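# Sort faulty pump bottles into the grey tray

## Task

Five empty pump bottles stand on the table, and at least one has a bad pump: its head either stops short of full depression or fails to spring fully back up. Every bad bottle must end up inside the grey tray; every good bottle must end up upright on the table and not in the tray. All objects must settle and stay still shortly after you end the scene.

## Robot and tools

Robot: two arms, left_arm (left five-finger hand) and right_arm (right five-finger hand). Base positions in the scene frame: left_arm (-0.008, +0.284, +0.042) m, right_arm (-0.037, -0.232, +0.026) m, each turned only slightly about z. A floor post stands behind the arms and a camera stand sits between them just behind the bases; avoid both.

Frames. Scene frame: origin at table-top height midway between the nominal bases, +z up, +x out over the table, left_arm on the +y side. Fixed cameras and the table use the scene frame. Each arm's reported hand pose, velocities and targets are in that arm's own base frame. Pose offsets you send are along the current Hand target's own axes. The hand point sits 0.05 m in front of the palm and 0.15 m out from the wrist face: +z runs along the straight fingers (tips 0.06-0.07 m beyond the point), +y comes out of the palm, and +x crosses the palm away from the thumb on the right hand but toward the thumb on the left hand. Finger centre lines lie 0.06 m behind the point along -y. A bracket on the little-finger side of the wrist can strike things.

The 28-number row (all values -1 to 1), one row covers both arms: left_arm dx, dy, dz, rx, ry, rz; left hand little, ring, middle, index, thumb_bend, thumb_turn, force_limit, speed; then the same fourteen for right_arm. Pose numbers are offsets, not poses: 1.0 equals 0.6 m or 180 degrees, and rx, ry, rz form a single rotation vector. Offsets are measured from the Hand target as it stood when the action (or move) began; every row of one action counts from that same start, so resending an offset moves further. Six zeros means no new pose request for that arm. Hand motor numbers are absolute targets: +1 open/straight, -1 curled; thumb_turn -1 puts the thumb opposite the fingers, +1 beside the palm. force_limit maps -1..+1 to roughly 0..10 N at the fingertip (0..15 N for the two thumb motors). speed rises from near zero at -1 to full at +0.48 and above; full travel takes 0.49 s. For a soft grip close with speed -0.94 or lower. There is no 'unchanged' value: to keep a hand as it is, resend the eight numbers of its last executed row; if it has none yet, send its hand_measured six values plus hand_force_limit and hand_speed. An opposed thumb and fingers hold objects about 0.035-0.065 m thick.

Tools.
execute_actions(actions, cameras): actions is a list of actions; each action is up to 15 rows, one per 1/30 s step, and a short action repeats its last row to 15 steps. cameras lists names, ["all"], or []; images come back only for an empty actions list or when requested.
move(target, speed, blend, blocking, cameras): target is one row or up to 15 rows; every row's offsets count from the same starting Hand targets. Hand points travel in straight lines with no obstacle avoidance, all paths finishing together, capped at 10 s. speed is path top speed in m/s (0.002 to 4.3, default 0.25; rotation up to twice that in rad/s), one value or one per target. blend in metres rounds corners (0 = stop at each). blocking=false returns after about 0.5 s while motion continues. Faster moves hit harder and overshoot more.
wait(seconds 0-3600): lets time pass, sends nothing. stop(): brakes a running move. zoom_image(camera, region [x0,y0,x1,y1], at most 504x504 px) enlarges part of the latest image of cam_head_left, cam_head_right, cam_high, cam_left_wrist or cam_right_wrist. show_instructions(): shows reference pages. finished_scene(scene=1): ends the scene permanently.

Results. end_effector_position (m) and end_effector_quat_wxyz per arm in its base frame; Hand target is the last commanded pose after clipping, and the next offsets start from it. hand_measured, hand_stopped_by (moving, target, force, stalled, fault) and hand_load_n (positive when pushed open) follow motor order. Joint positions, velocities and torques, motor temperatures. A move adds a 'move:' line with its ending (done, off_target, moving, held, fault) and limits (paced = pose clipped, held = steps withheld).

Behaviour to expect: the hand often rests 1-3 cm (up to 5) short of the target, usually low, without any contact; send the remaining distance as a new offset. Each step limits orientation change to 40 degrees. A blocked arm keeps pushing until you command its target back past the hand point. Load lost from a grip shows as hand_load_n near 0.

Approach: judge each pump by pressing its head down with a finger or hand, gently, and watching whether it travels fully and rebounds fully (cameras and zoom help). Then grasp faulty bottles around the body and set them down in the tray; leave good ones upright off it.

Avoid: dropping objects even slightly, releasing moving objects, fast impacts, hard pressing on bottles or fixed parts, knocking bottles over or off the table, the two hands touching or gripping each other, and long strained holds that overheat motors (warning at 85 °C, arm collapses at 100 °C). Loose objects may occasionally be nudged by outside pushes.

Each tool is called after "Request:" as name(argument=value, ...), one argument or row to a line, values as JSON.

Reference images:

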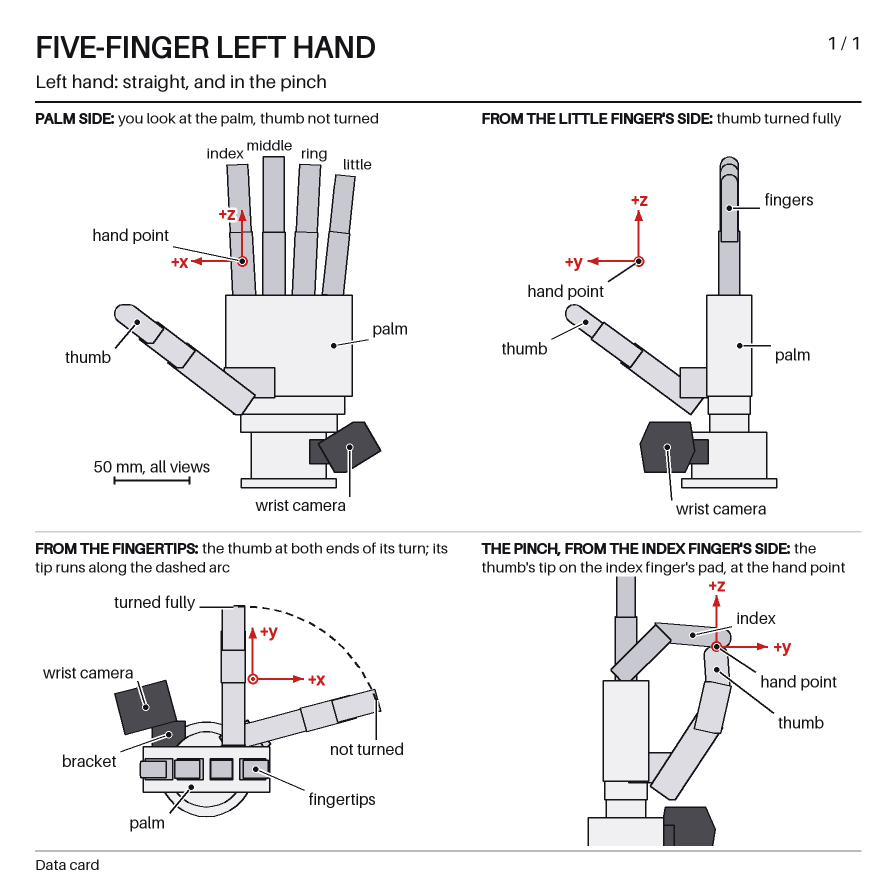

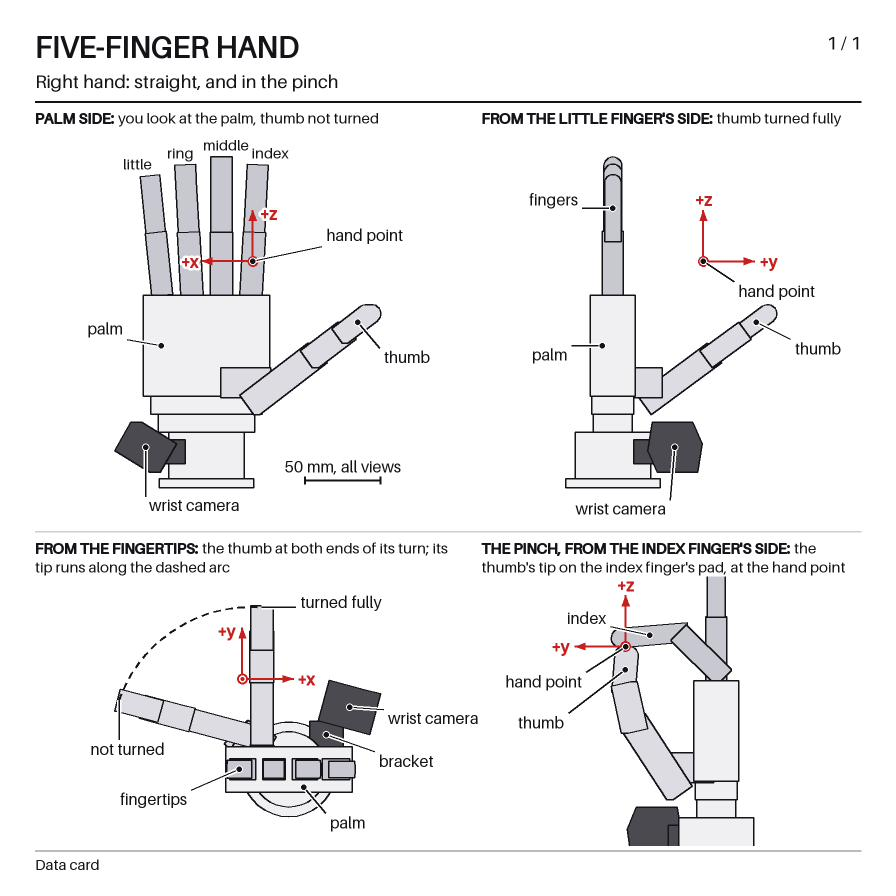

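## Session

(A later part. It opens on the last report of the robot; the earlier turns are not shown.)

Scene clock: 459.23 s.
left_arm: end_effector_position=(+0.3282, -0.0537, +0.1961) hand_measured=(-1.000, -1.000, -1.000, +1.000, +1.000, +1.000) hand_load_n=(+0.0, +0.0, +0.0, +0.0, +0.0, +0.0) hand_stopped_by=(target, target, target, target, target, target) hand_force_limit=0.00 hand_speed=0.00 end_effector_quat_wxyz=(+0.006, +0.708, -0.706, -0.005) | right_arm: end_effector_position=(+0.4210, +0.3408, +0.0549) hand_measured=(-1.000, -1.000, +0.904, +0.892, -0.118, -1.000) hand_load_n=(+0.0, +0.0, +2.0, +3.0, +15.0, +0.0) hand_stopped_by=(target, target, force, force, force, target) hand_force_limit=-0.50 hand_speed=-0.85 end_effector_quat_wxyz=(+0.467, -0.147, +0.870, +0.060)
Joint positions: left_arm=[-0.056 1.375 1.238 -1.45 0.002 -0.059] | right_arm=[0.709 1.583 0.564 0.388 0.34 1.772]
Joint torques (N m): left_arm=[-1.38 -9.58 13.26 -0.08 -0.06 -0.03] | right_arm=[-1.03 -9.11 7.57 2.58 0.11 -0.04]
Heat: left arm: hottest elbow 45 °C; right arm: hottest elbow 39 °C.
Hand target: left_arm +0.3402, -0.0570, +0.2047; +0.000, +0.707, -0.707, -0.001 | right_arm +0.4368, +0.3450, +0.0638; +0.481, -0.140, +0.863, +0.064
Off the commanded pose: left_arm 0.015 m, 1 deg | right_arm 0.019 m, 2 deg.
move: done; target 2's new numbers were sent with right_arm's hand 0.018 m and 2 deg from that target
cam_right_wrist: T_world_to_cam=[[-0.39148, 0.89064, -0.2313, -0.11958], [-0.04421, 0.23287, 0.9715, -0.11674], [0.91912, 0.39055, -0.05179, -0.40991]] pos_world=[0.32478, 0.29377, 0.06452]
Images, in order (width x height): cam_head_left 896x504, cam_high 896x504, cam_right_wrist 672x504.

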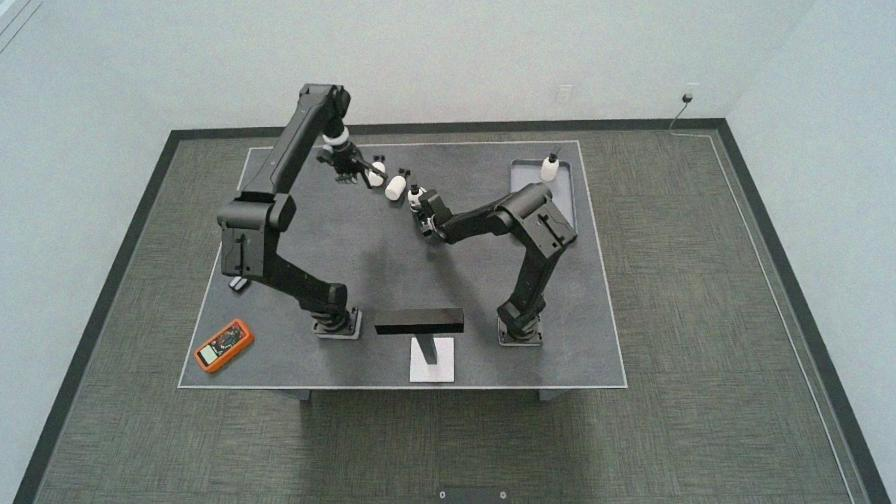

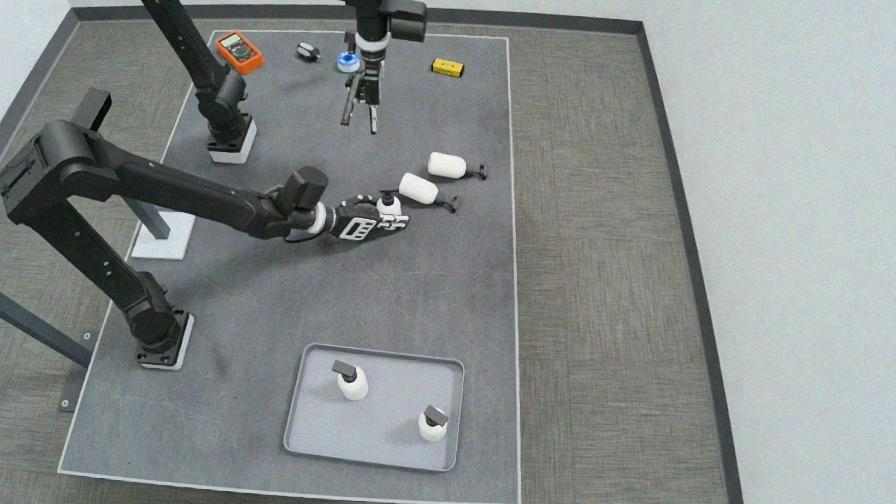

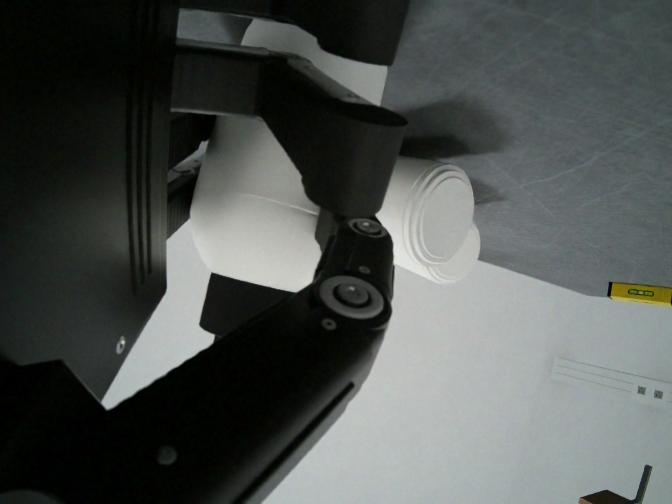

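Request:
move(
  target=[
    [0,0,-0.0565,0,0,0,-1,-1,-1,1,1,1,0,0,0,0,0,0,0,0,-1,-1,-1,-1,-1,-1,-0.5,-0.85],
    [0.2243,-0.0413,-0.0565,0,0,0,-1,-1,-1,1,1,1,0,0,0,0,0,0,0,0,-1,-1,-1,-1,-1,-1,-0.5,-0.85],
  ],
  speed=0.12,
  blend=0.02,
  cameras=["cam_high","cam_head_left","cam_head_right","cam_left_wrist"],
)

Request:
zoom_image(
  camera="cam_high",
  region=[330, 130, 450, 240],
)

Request:
zoom_image(
  camera="cam_head_left",
  region=[360, 140, 460, 230],
)

Scene clock: 465.70 s.
left_arm: end_effector_position=(+0.3540, -0.1855, +0.2310) hand_measured=(-1.000, -1.000, -1.000, +1.000, +1.000, +1.000) hand_load_n=(+0.0, +0.0, +0.0, +0.0, +0.0, +0.0) hand_stopped_by=(target, target, target, target, target, target) hand_force_limit=0.00 hand_speed=0.00 end_effector_quat_wxyz=(+0.004, +0.705, -0.709, -0.006) | right_arm: end_effector_position=(+0.4210, +0.3408, +0.0549) hand_measured=(-1.000, -1.000, +0.904, +0.892, -0.118, -1.000) hand_load_n=(+0.0, +0.0, +2.0, +2.5, +15.0, +0.0) hand_stopped_by=(target, target, force, force, force, target) hand_force_limit=-0.50 hand_speed=-0.85 end_effector_quat_wxyz=(+0.467, -0.147, +0.870, +0.060)
Joint positions: left_arm=[-0.356 1.505 1.467 -1.547 0.002 -0.35] | right_arm=[0.709 1.583 0.564 0.388 0.34 1.772]
Joint torques (N m): left_arm=[-1.08 -11.63 13.56 -0.06 -0.04 -0.06] | right_arm=[-1.03 -9.11 7.57 2.58 0.11 -0.04]
Heat: left arm: hottest elbow 45 °C; right arm: hottest elbow 39 °C.
Hand target: left_arm +0.3652, -0.1917, +0.2385; +0.000, +0.707, -0.707, -0.001 | right_arm +0.4368, +0.3450, +0.0638; +0.481, -0.140, +0.863, +0.064
Off the commanded pose: left_arm 0.015 m, 1 deg | right_arm 0.019 m, 2 deg.
move: off_target (left_arm); blend cut to 0.017 m at target 1
cam_left_wrist: T_world_to_cam=[[0.97269, -0.23204, 0.00492, -0.38988], [-0.20556, -0.85147, 0.48244, -0.19515], [-0.10776, -0.47028, -0.87591, 0.26936]] pos_world=[0.36815, -0.12996, 0.332]
Images, in order (width x height): cam_head_left 896x504, cam_head_right 896x504, cam_high 896x504, cam_left_wrist 672x504.

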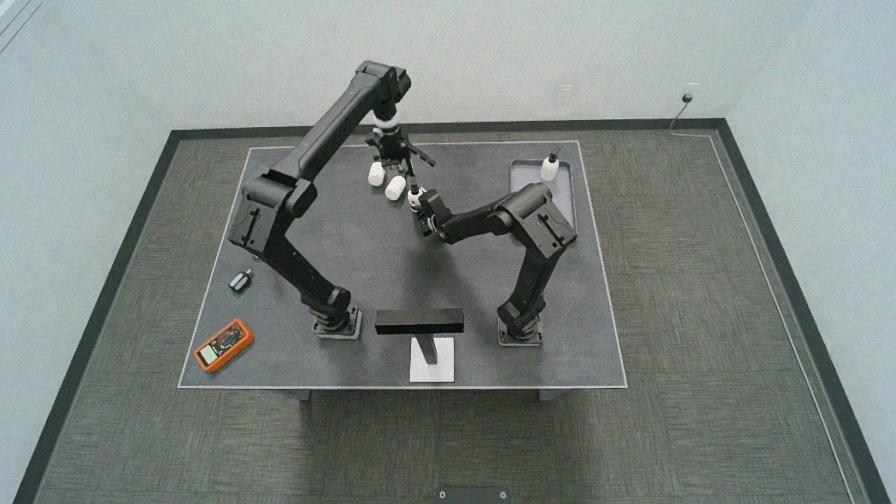

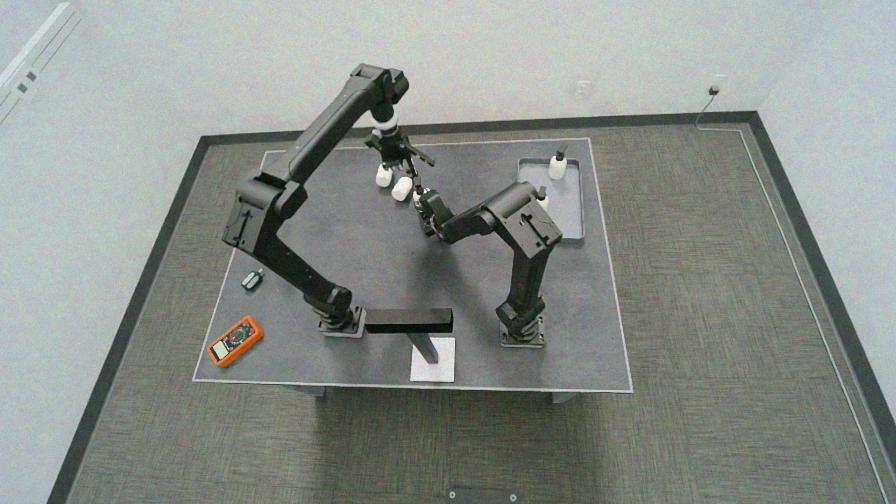

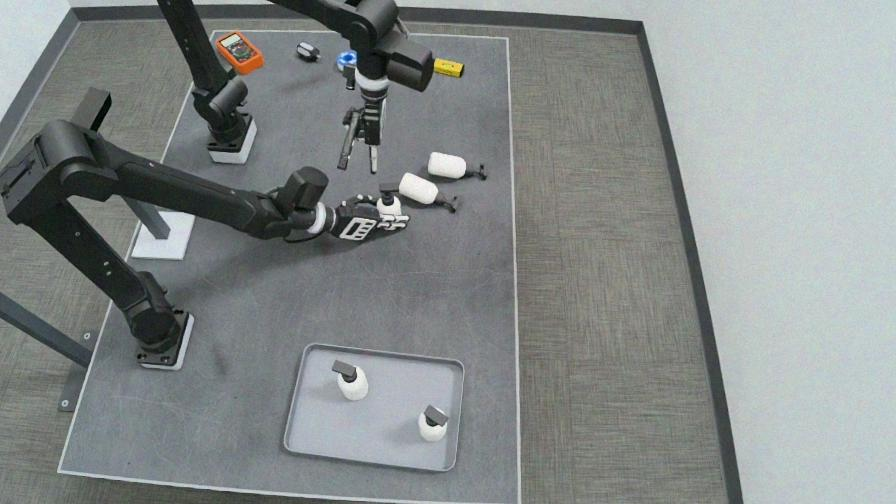

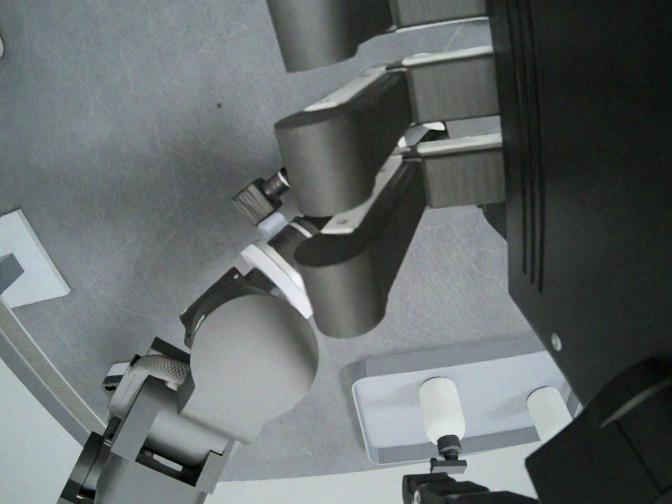

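Scaled by 4.200 from the camera's image (finer frame: 1280x720).

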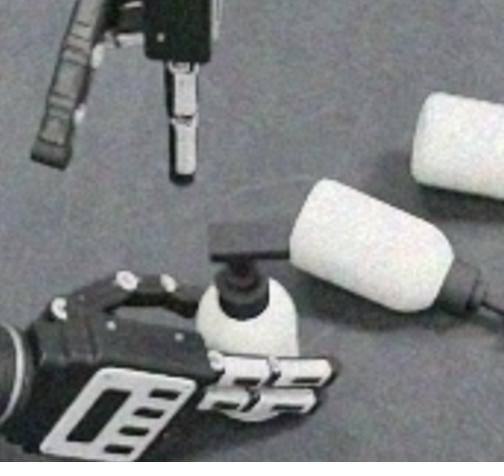

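Scaled by 5.040 from the camera's image (finer frame: 1280x720).

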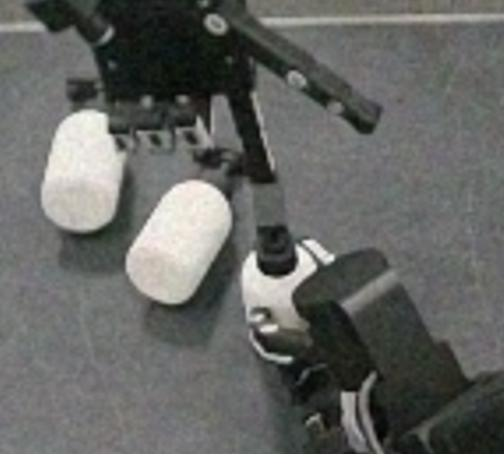

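Request:
move(
  target=[0,0.027,0.0975,0,0,0,-1,-1,-1,1,1,1,0,0,0,0,0,0,0,0,-1,-1,-1,-1,-1,-1,-0.5,-0.85],
  speed=0.06,
  cameras=["cam_high","cam_head_left","cam_right_wrist"],
)

Request:
zoom_image(
  camera="cam_high",
  region=[350, 150, 430, 230],
)

Request:
zoom_image(
  camera="cam_head_left",
  region=[380, 150, 450, 220],
)

Scene clock: 470.90 s.
left_arm: end_effector_position=(+0.3513, -0.1882, +0.1831) hand_measured=(-1.000, -1.000, -1.000, +1.000, +1.000, +1.000) hand_load_n=(+0.0, +0.0, +0.0, +0.0, +0.0, +0.0) hand_stopped_by=(target, target, target, target, target, target) hand_force_limit=0.00 hand_speed=0.00 end_effector_quat_wxyz=(+0.001, +0.707, -0.707, -0.001) | right_arm: end_effector_position=(+0.4210, +0.3408, +0.0549) hand_measured=(-1.000, -1.000, +0.904, +0.892, -0.118, -1.000) hand_load_n=(+0.5, +0.0, +2.0, +2.5, +15.0, +0.0) hand_stopped_by=(target, target, force, force, force, target) hand_force_limit=-0.50 hand_speed=-0.85 end_effector_quat_wxyz=(+0.467, -0.147, +0.870, +0.060)
Joint positions: left_arm=[-0.364 1.505 1.342 -1.412 0.001 -0.363] | right_arm=[0.709 1.583 0.564 0.388 0.34 1.772]
Joint torques (N m): left_arm=[-1.49 -13.51 8.28 0.77 -0.05 -0.07] | right_arm=[-1.03 -9.11 7.56 2.58 0.11 -0.04]
Heat: left arm: hottest elbow 46 °C; right arm: hottest elbow 39 °C.
Hand target: left_arm +0.3489, -0.1915, +0.1799; +0.000, +0.707, -0.707, -0.001 | right_arm +0.4368, +0.3450, +0.0638; +0.481, -0.140, +0.863, +0.064
Off the commanded pose: left_arm 0.005 m, 0 deg | right_arm 0.019 m, 2 deg.
move: done
cam_right_wrist: T_world_to_cam=[[-0.39148, 0.89064, -0.2313, -0.11958], [-0.04421, 0.23287, 0.9715, -0.11674], [0.91912, 0.39055, -0.05179, -0.40991]] pos_world=[0.32478, 0.29377, 0.06452]
Images, in order (width x height): cam_head_left 896x504, cam_high 896x504, cam_right_wrist 672x504.

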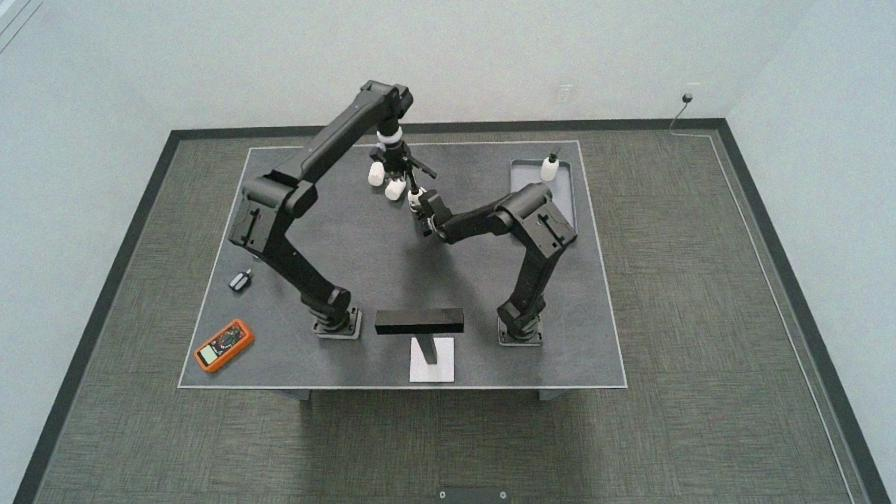

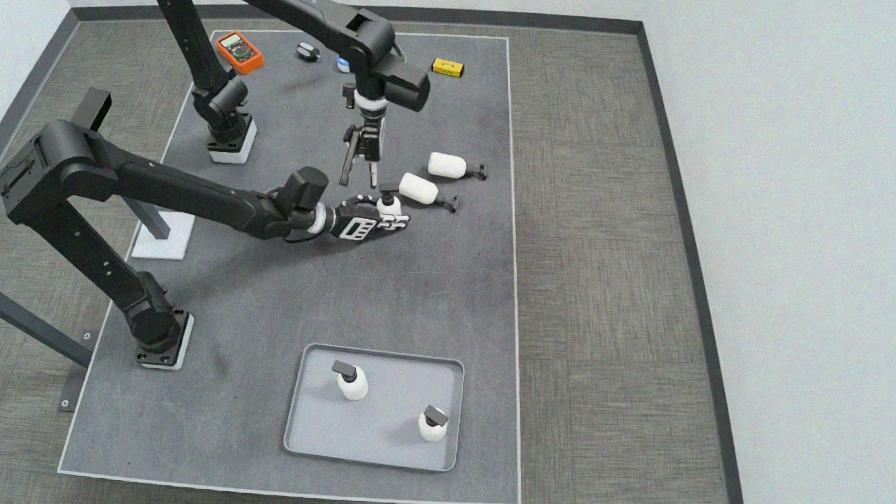

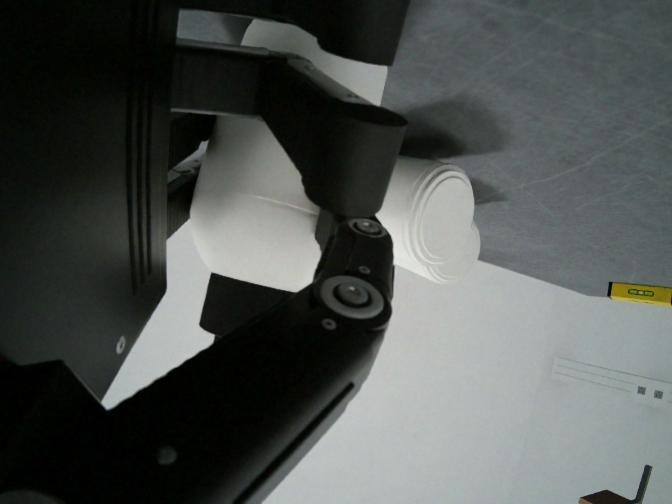

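Scaled by 6.300 from the camera's image (finer frame: 1280x720).

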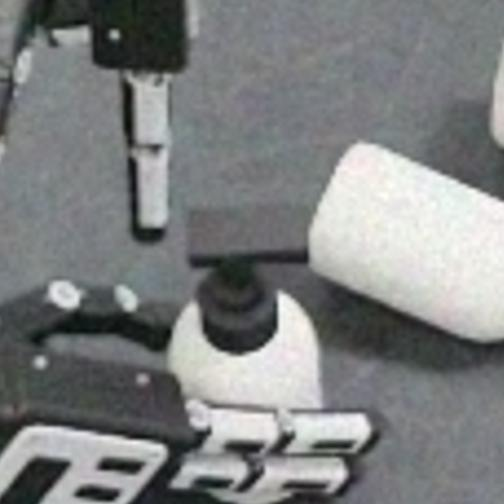

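Scaled by 7.200 from the camera's image (finer frame: 1280x720).

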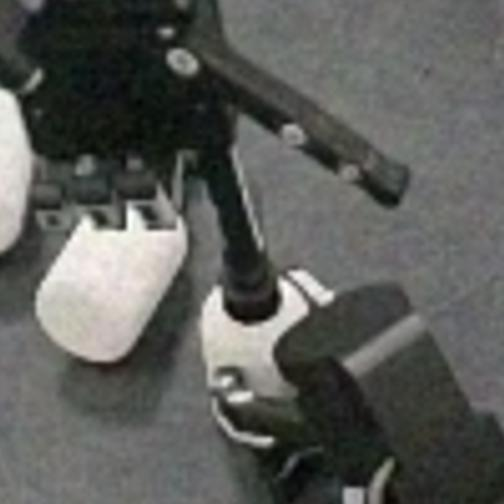

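Request:
move(
  target=[-0.0283,-0.0367,-0.02,0,0,0,-1,-1,-1,1,1,1,0,0,0,0,0,0,0,0,-1,-1,-1,-1,-1,-1,-0.5,-0.85],
  speed=0.06,
  cameras=["cam_high","cam_head_left"],
)

Request:
zoom_image(
  camera="cam_high",
  region=[350, 150, 430, 230],
)

Request:
zoom_image(
  camera="cam_head_left",
  region=[380, 150, 450, 220],
)

Scene clock: 475.93 s.
left_arm: end_effector_position=(+0.3577, -0.1734, +0.1852) hand_measured=(-1.000, -1.000, -1.000, +1.000, +1.000, +1.000) hand_load_n=(+0.5, +0.0, +0.0, +0.0, +0.0, +0.0) hand_stopped_by=(target, target, target, target, target, target) hand_force_limit=0.00 hand_speed=0.00 end_effector_quat_wxyz=(+0.003, +0.710, -0.704, -0.006) | right_arm: end_effector_position=(+0.4210, +0.3408, +0.0549) hand_measured=(-1.000, -1.000, +0.904, +0.892, -0.118, -1.000) hand_load_n=(+0.0, +0.0, +2.0, +3.0, +15.0, +0.0) hand_stopped_by=(target, target, force, force, force, target) hand_force_limit=-0.50 hand_speed=-0.85 end_effector_quat_wxyz=(+0.467, -0.147, +0.870, +0.060)
Joint positions: left_arm=[-0.327 1.512 1.355 -1.426 0 -0.334] | right_arm=[0.709 1.583 0.564 0.388 0.34 1.772]
Joint torques (N m): left_arm=[-0.32 -11.4 13.39 -0.09 -0.01 0.18] | right_arm=[-1.03 -9.11 7.57 2.58 0.11 -0.04]
Heat: left arm: hottest elbow 46 °C; right arm: hottest elbow 40 °C.
Hand target: left_arm +0.3710, -0.1747, +0.1920; +0.000, +0.707, -0.707, +0.000 | right_arm +0.4368, +0.3450, +0.0638; +0.481, -0.140, +0.863, +0.064
Off the commanded pose: left_arm 0.015 m, 1 deg | right_arm 0.019 m, 2 deg.
move: off_target (left_arm)
Images, in order (width x height): cam_head_left 896x504, cam_high 896x504.

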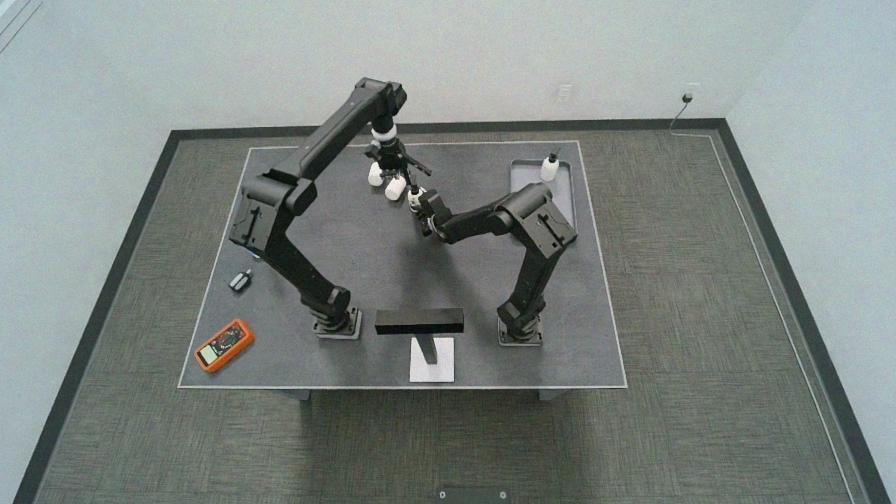

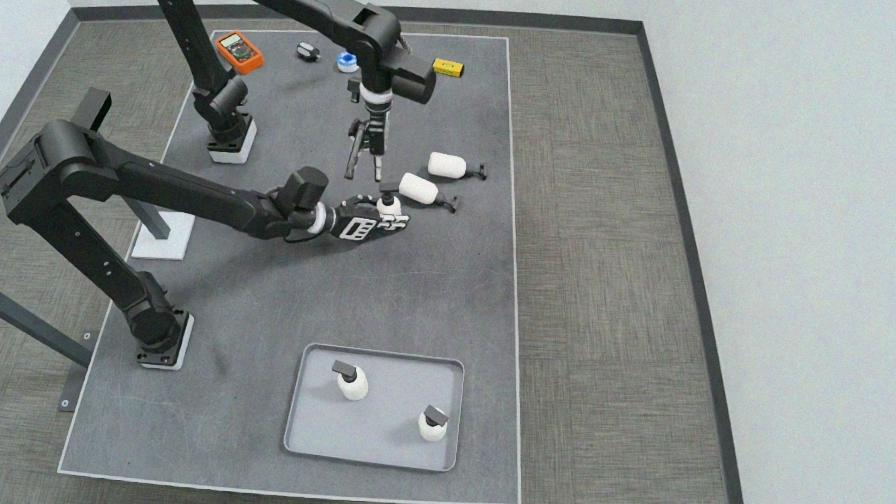

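Scaled by 6.300 from the camera's image (finer frame: 1280x720).

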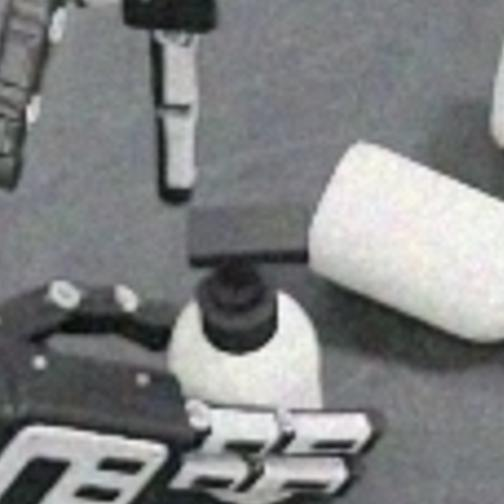

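Scaled by 7.200 from the camera's image (finer frame: 1280x720).

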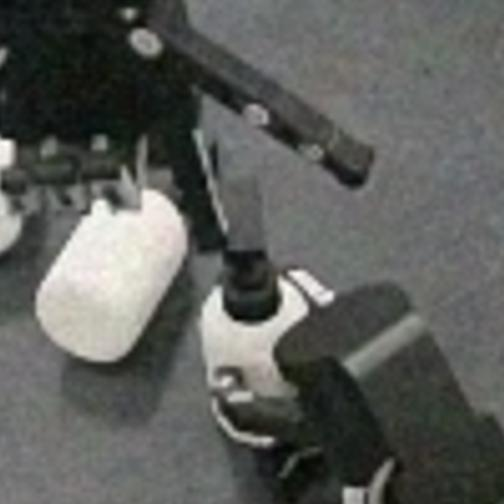

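Request:
move(
  target=[0.0222,-0.0233,-0.0133,0,0,0,-1,-1,-1,1,1,1,0,0,0,0,0,0,0,0,-1,-1,-1,-1,-1,-1,-0.5,-0.85],
  speed=0.06,
  cameras=["cam_high","cam_head_left"],
)

Request:
zoom_image(
  camera="cam_high",
  region=[350, 150, 430, 230],
)

Request:
zoom_image(
  camera="cam_head_left",
  region=[380, 150, 450, 220],
)

Scene clock: 488.83 s.
left_arm: end_effector_position=(+0.3741, -0.1797, +0.1936) hand_measured=(-1.000, -1.000, -1.000, +1.000, +1.000, +1.000) hand_load_n=(+0.0, +0.5, +0.0, +0.0, +0.0, +0.0) hand_stopped_by=(target, target, target, target, target, target) hand_force_limit=0.00 hand_speed=0.00 end_effector_quat_wxyz=(+0.003, +0.709, -0.705, -0.006) | right_arm: end_effector_position=(+0.4210, +0.3408, +0.0549) hand_measured=(-1.000, -1.000, +0.904, +0.892, -0.118, -1.000) hand_load_n=(+0.0, +0.0, +2.0, +2.5, +15.5, +0.0) hand_stopped_by=(target, target, force, force, force, target) hand_force_limit=-0.50 hand_speed=-0.85 end_effector_quat_wxyz=(+0.467, -0.147, +0.870, +0.060)
Joint positions: left_arm=[-0.329 1.554 1.425 -1.454 0 -0.334] | right_arm=[0.709 1.583 0.564 0.388 0.34 1.772]
Joint torques (N m): left_arm=[-1.55 -12.16 13.49 -0.08 0.01 -0.01] | right_arm=[-1.03 -9.11 7.57 2.58 0.12 -0.05]
Heat: left arm: hottest elbow 46 °C; right arm: hottest elbow 40 °C.
Hand target: left_arm +0.3850, -0.1879, +0.2000; +0.000, +0.708, -0.707, +0.000 | right_arm +0.4368, +0.3450, +0.0638; +0.481, -0.140, +0.863, +0.064
Off the commanded pose: left_arm 0.015 m, 1 deg | right_arm 0.019 m, 2 deg.
move: off_target (left_arm)
Images, in order (width x height): cam_head_left 896x504, cam_high 896x504.

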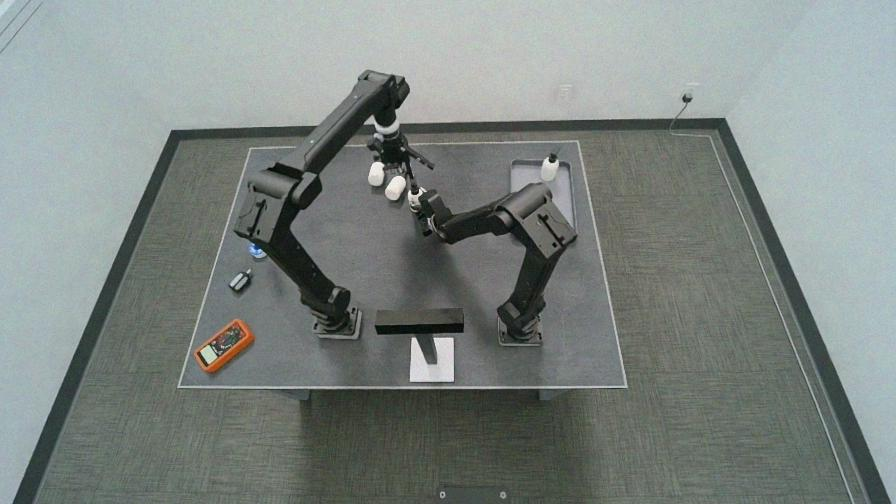

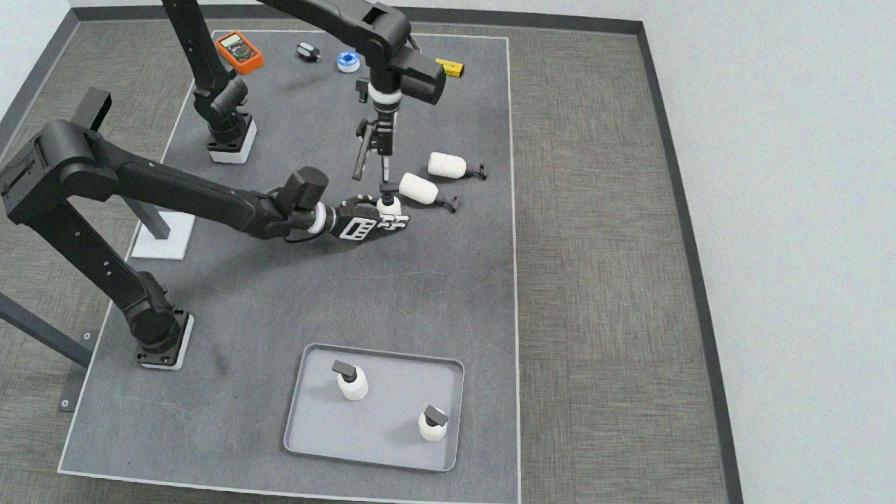

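Scaled by 6.300 from the camera's image (finer frame: 1280x720).

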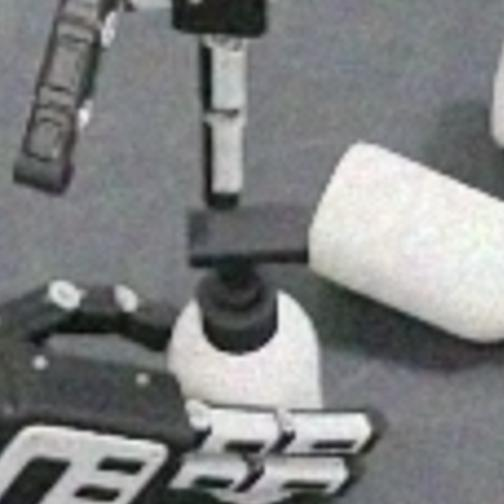

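Scaled by 7.200 from the camera's image (finer frame: 1280x720).

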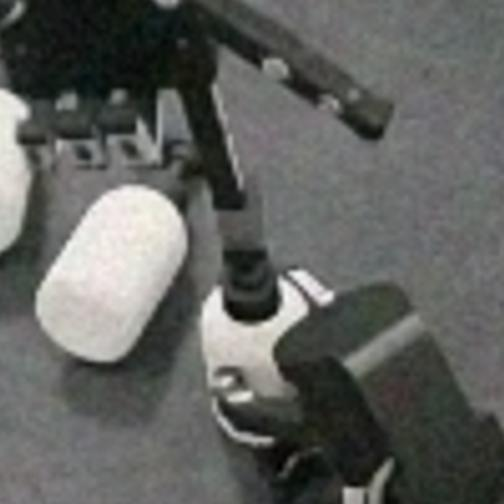

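Request:
move(
  target=[0.0033,0.0117,0.05,0,0,0,-1,-1,-1,1,1,1,0,0,0,0,0,0,0,0,-1,-1,-1,-1,-1,-1,-0.5,-0.85],
  speed=0.05,
  cameras=["cam_high","cam_head_left"],
)

Request:
zoom_image(
  camera="cam_high",
  region=[350, 150, 430, 230],
)

Request:
zoom_image(
  camera="cam_head_left",
  region=[380, 150, 450, 220],
)

Scene clock: 491.37 s.
left_arm: end_effector_position=(+0.3788, -0.1856, +0.1818) hand_measured=(-1.000, -1.000, -1.000, +1.000, +1.000, +1.000) hand_load_n=(+0.0, +0.0, +0.0, +0.0, +0.0, +0.0) hand_stopped_by=(target, target, target, target, target, target) hand_force_limit=0.00 hand_speed=0.00 end_effector_quat_wxyz=(-0.004, +0.707, -0.707, +0.008) | right_arm: end_effector_position=(+0.4210, +0.3408, +0.0549) hand_measured=(-1.000, -1.000, +0.904, +0.892, -0.118, -1.000) hand_load_n=(+0.0, +0.0, +2.5, +3.0, +15.0, +0.0) hand_stopped_by=(target, target, force, force, force, target) hand_force_limit=-0.50 hand_speed=-0.85 end_effector_quat_wxyz=(+0.467, -0.147, +0.870, +0.060)
Joint positions: left_arm=[-0.338 1.554 1.397 -1.396 0 -0.337] | right_arm=[0.709 1.583 0.564 0.388 0.34 1.772]
Joint torques (N m): left_arm=[-1.49 -12.4 8.4 0.77 0 -0.07] | right_arm=[-1.03 -9.11 7.56 2.58 0.11 -0.04]
Heat: left arm: hottest elbow 47 °C; right arm: hottest elbow 40 °C.
Hand target: left_arm +0.3778, -0.1899, +0.1700; +0.000, +0.707, -0.707, -0.001 | right_arm +0.4368, +0.3450, +0.0638; +0.481, -0.140, +0.863, +0.064
Off the commanded pose: left_arm 0.013 m, 1 deg | right_arm 0.019 m, 2 deg.
move: off_target (left_arm)
Images, in order (width x height): cam_head_left 896x504, cam_high 896x504.

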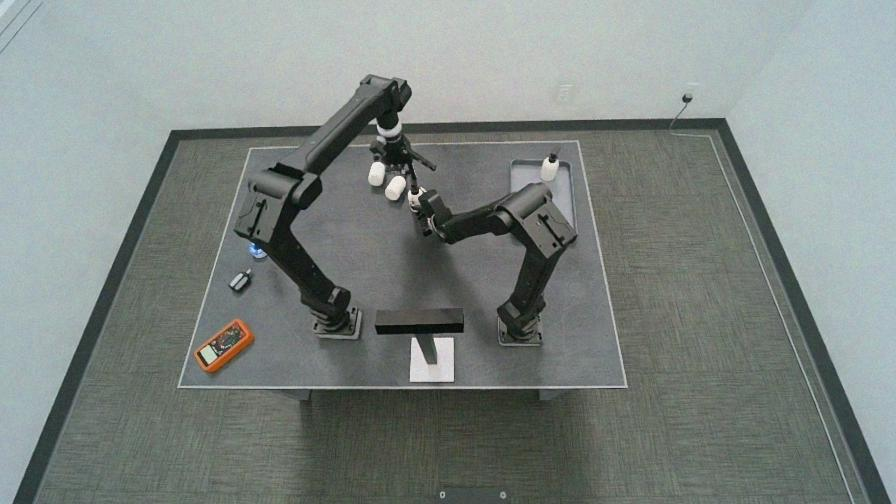

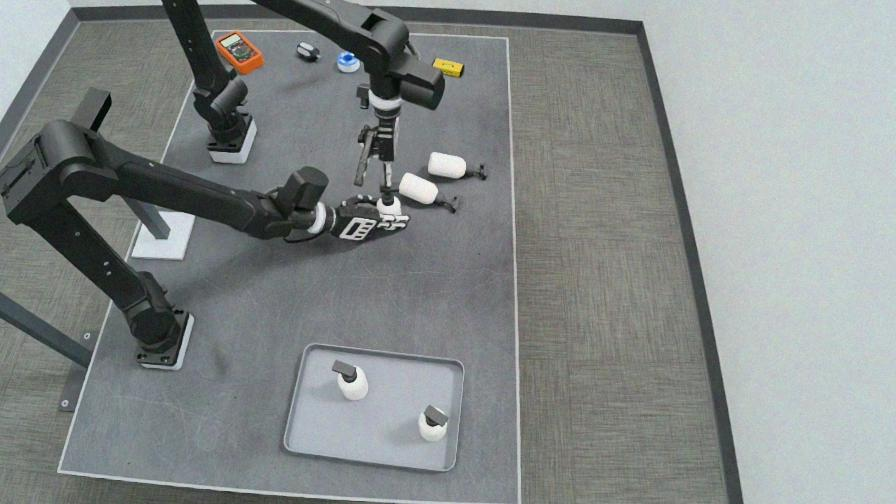

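Scaled by 6.300 from the camera's image (finer frame: 1280x720).

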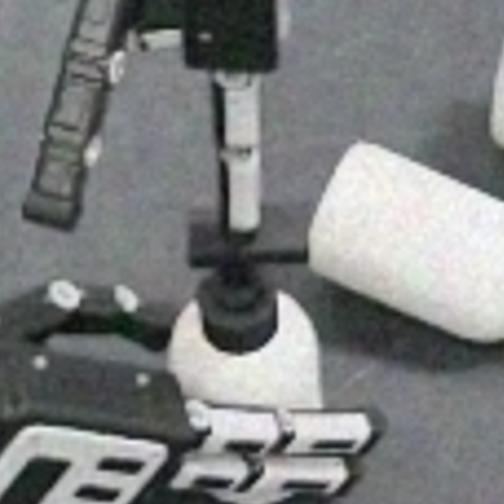

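Scaled by 7.200 from the camera's image (finer frame: 1280x720).

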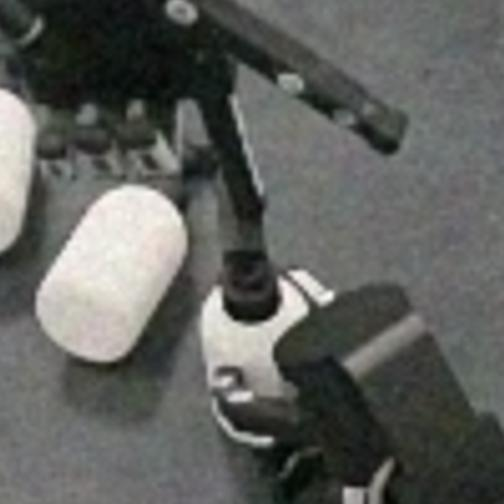

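Request:
move(
  target=[0,0.0,0.0333,0,0,0,-1,-1,-1,1,1,1,0,0,0,0,0,0,0,0,-1,-1,-1,-1,-1,-1,-0.5,-0.85],
  speed=0.05,
  cameras=["cam_high","cam_head_left"],
)

Request:
zoom_image(
  camera="cam_high",
  region=[350, 150, 430, 230],
)

Request:
zoom_image(
  camera="cam_head_left",
  region=[380, 150, 450, 220],
)

Scene clock: 493.20 s.
left_arm: end_effector_position=(+0.3823, -0.1867, +0.1727) hand_measured=(-1.000, -1.000, -1.000, +1.000, +1.000, +1.000) hand_load_n=(+0.0, +0.0, +0.0, -2.0, +0.0, +0.0) hand_stopped_by=(target, target, target, target, target, target) hand_force_limit=0.00 hand_speed=0.00 end_effector_quat_wxyz=(-0.008, +0.707, -0.707, +0.017) | right_arm: end_effector_position=(+0.4211, +0.3407, +0.0549) hand_measured=(-1.000, -1.000, +0.904, +0.892, -0.118, -1.000) hand_load_n=(+0.0, -0.5, +0.5, +3.0, +15.0, +0.5) hand_stopped_by=(target, target, force, force, force, target) hand_force_limit=-0.50 hand_speed=-0.85 end_effector_quat_wxyz=(+0.467, -0.147, +0.870, +0.061)
Joint positions: left_arm=[-0.338 1.554 1.375 -1.355 0 -0.337] | right_arm=[0.709 1.583 0.564 0.388 0.34 1.772]
Joint torques (N m): left_arm=[-1.55 -11.58 6.67 1.17 -0.01 -0.08] | right_arm=[-0.97 -9.11 7.56 2.58 0.13 -0.04]
Heat: left arm: hottest elbow 47 °C; right arm: hottest elbow 40 °C.
Hand target: left_arm +0.3779, -0.1899, +0.1501; +0.000, +0.707, -0.707, +0.000 | right_arm +0.4367, +0.3451, +0.0639; +0.481, -0.140, +0.863, +0.064
Off the commanded pose: left_arm 0.023 m, 2 deg | right_arm 0.019 m, 2 deg.
move: off_target (left_arm)
Images, in order (width x height): cam_head_left 896x504, cam_high 896x504.

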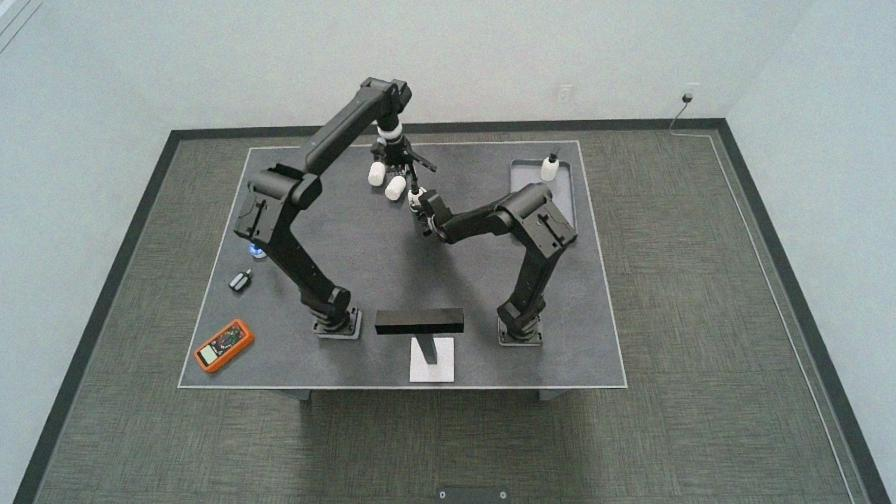

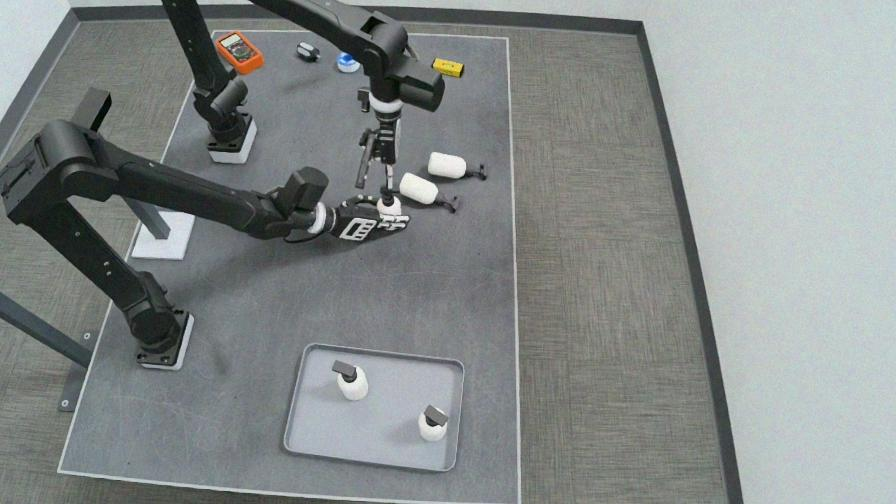

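Scaled by 6.300 from the camera's image (finer frame: 1280x720).

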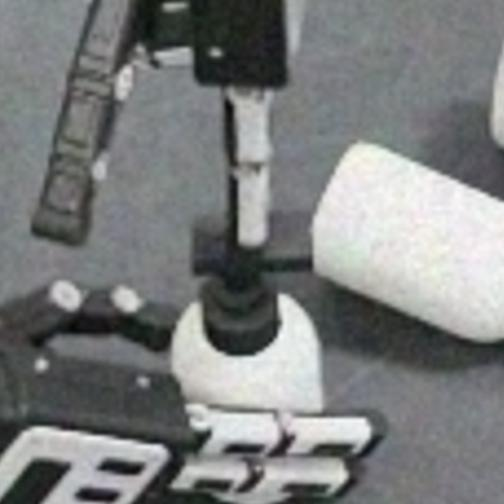

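Scaled by 7.200 from the camera's image (finer frame: 1280x720).

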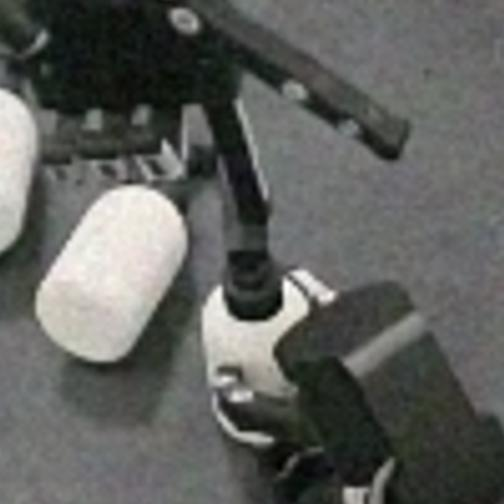

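Request:
move(
  target=[0,0.01,0.0333,0,0,0,-1,-1,-1,1,1,1,0,0,0,0,0,0,0,0,-1,-1,-1,-1,-1,-1,-0.5,-0.85],
  speed=0.05,
  cameras=["cam_high","cam_head_left"],
)

Request:
zoom_image(
  camera="cam_high",
  region=[350, 150, 430, 230],
)

Request:
zoom_image(
  camera="cam_head_left",
  region=[380, 150, 450, 220],
)

Scene clock: 495.20 s.
left_arm: end_effector_position=(+0.3811, -0.1863, +0.1683) hand_measured=(-1.000, -1.000, -1.000, +1.000, +1.000, +1.000) hand_load_n=(+0.0, +0.0, +0.0, -3.0, +0.0, +0.0) hand_stopped_by=(target, target, target, target, target, target) hand_force_limit=0.00 hand_speed=0.00 end_effector_quat_wxyz=(-0.016, +0.706, -0.707, +0.033) | right_arm: end_effector_position=(+0.4211, +0.3408, +0.0550) hand_measured=(-1.000, -1.000, +0.904, +0.892, -0.118, -1.000) hand_load_n=(+0.0, +0.0, +0.0, +3.5, +14.5, +1.5) hand_stopped_by=(target, target, force, force, force, target) hand_force_limit=-0.50 hand_speed=-0.85 end_effector_quat_wxyz=(+0.467, -0.146, +0.870, +0.062)
Joint positions: left_arm=[-0.338 1.527 1.336 -1.306 0 -0.337] | right_arm=[0.708 1.583 0.564 0.388 0.338 1.775]
Joint torques (N m): left_arm=[-1.85 -9.35 5.23 1.32 -0.03 -0.11] | right_arm=[-0.97 -9.11 7.57 2.58 0.19 -0.07]
Heat: left arm: hottest elbow 46 °C; right arm: hottest elbow 40 °C.
Hand target: left_arm +0.3719, -0.1899, +0.1300; +0.000, +0.707, -0.707, -0.001 | right_arm +0.4368, +0.3450, +0.0639; +0.481, -0.140, +0.863, +0.064
Off the commanded pose: left_arm 0.039 m, 4 deg | right_arm 0.018 m, 2 deg.
move: off_target (left_arm)
Images, in order (width x height): cam_head_left 896x504, cam_high 896x504.

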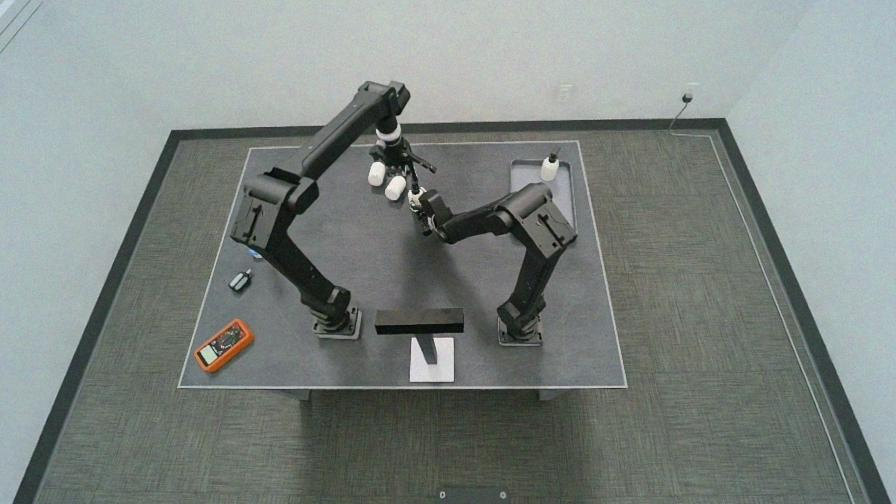

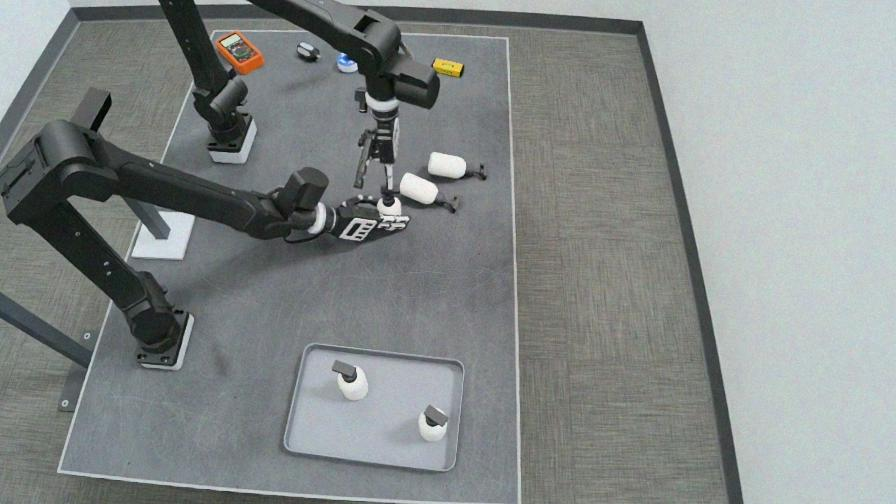

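Scaled by 6.300 from the camera's image (finer frame: 1280x720).

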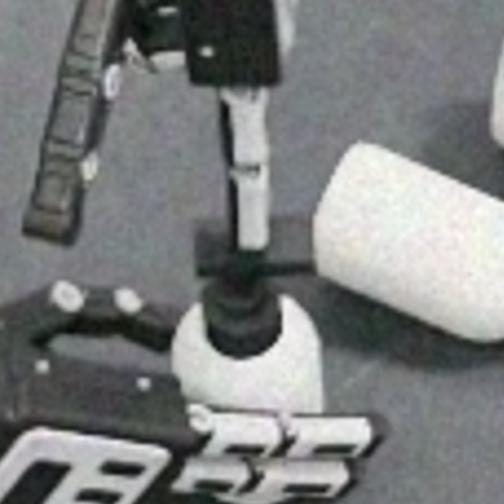

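Scaled by 7.200 from the camera's image (finer frame: 1280x720).

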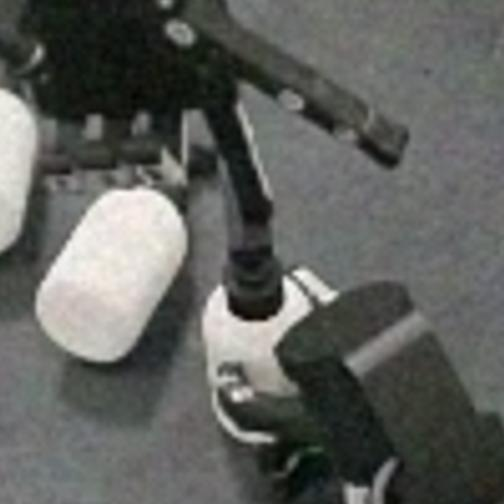

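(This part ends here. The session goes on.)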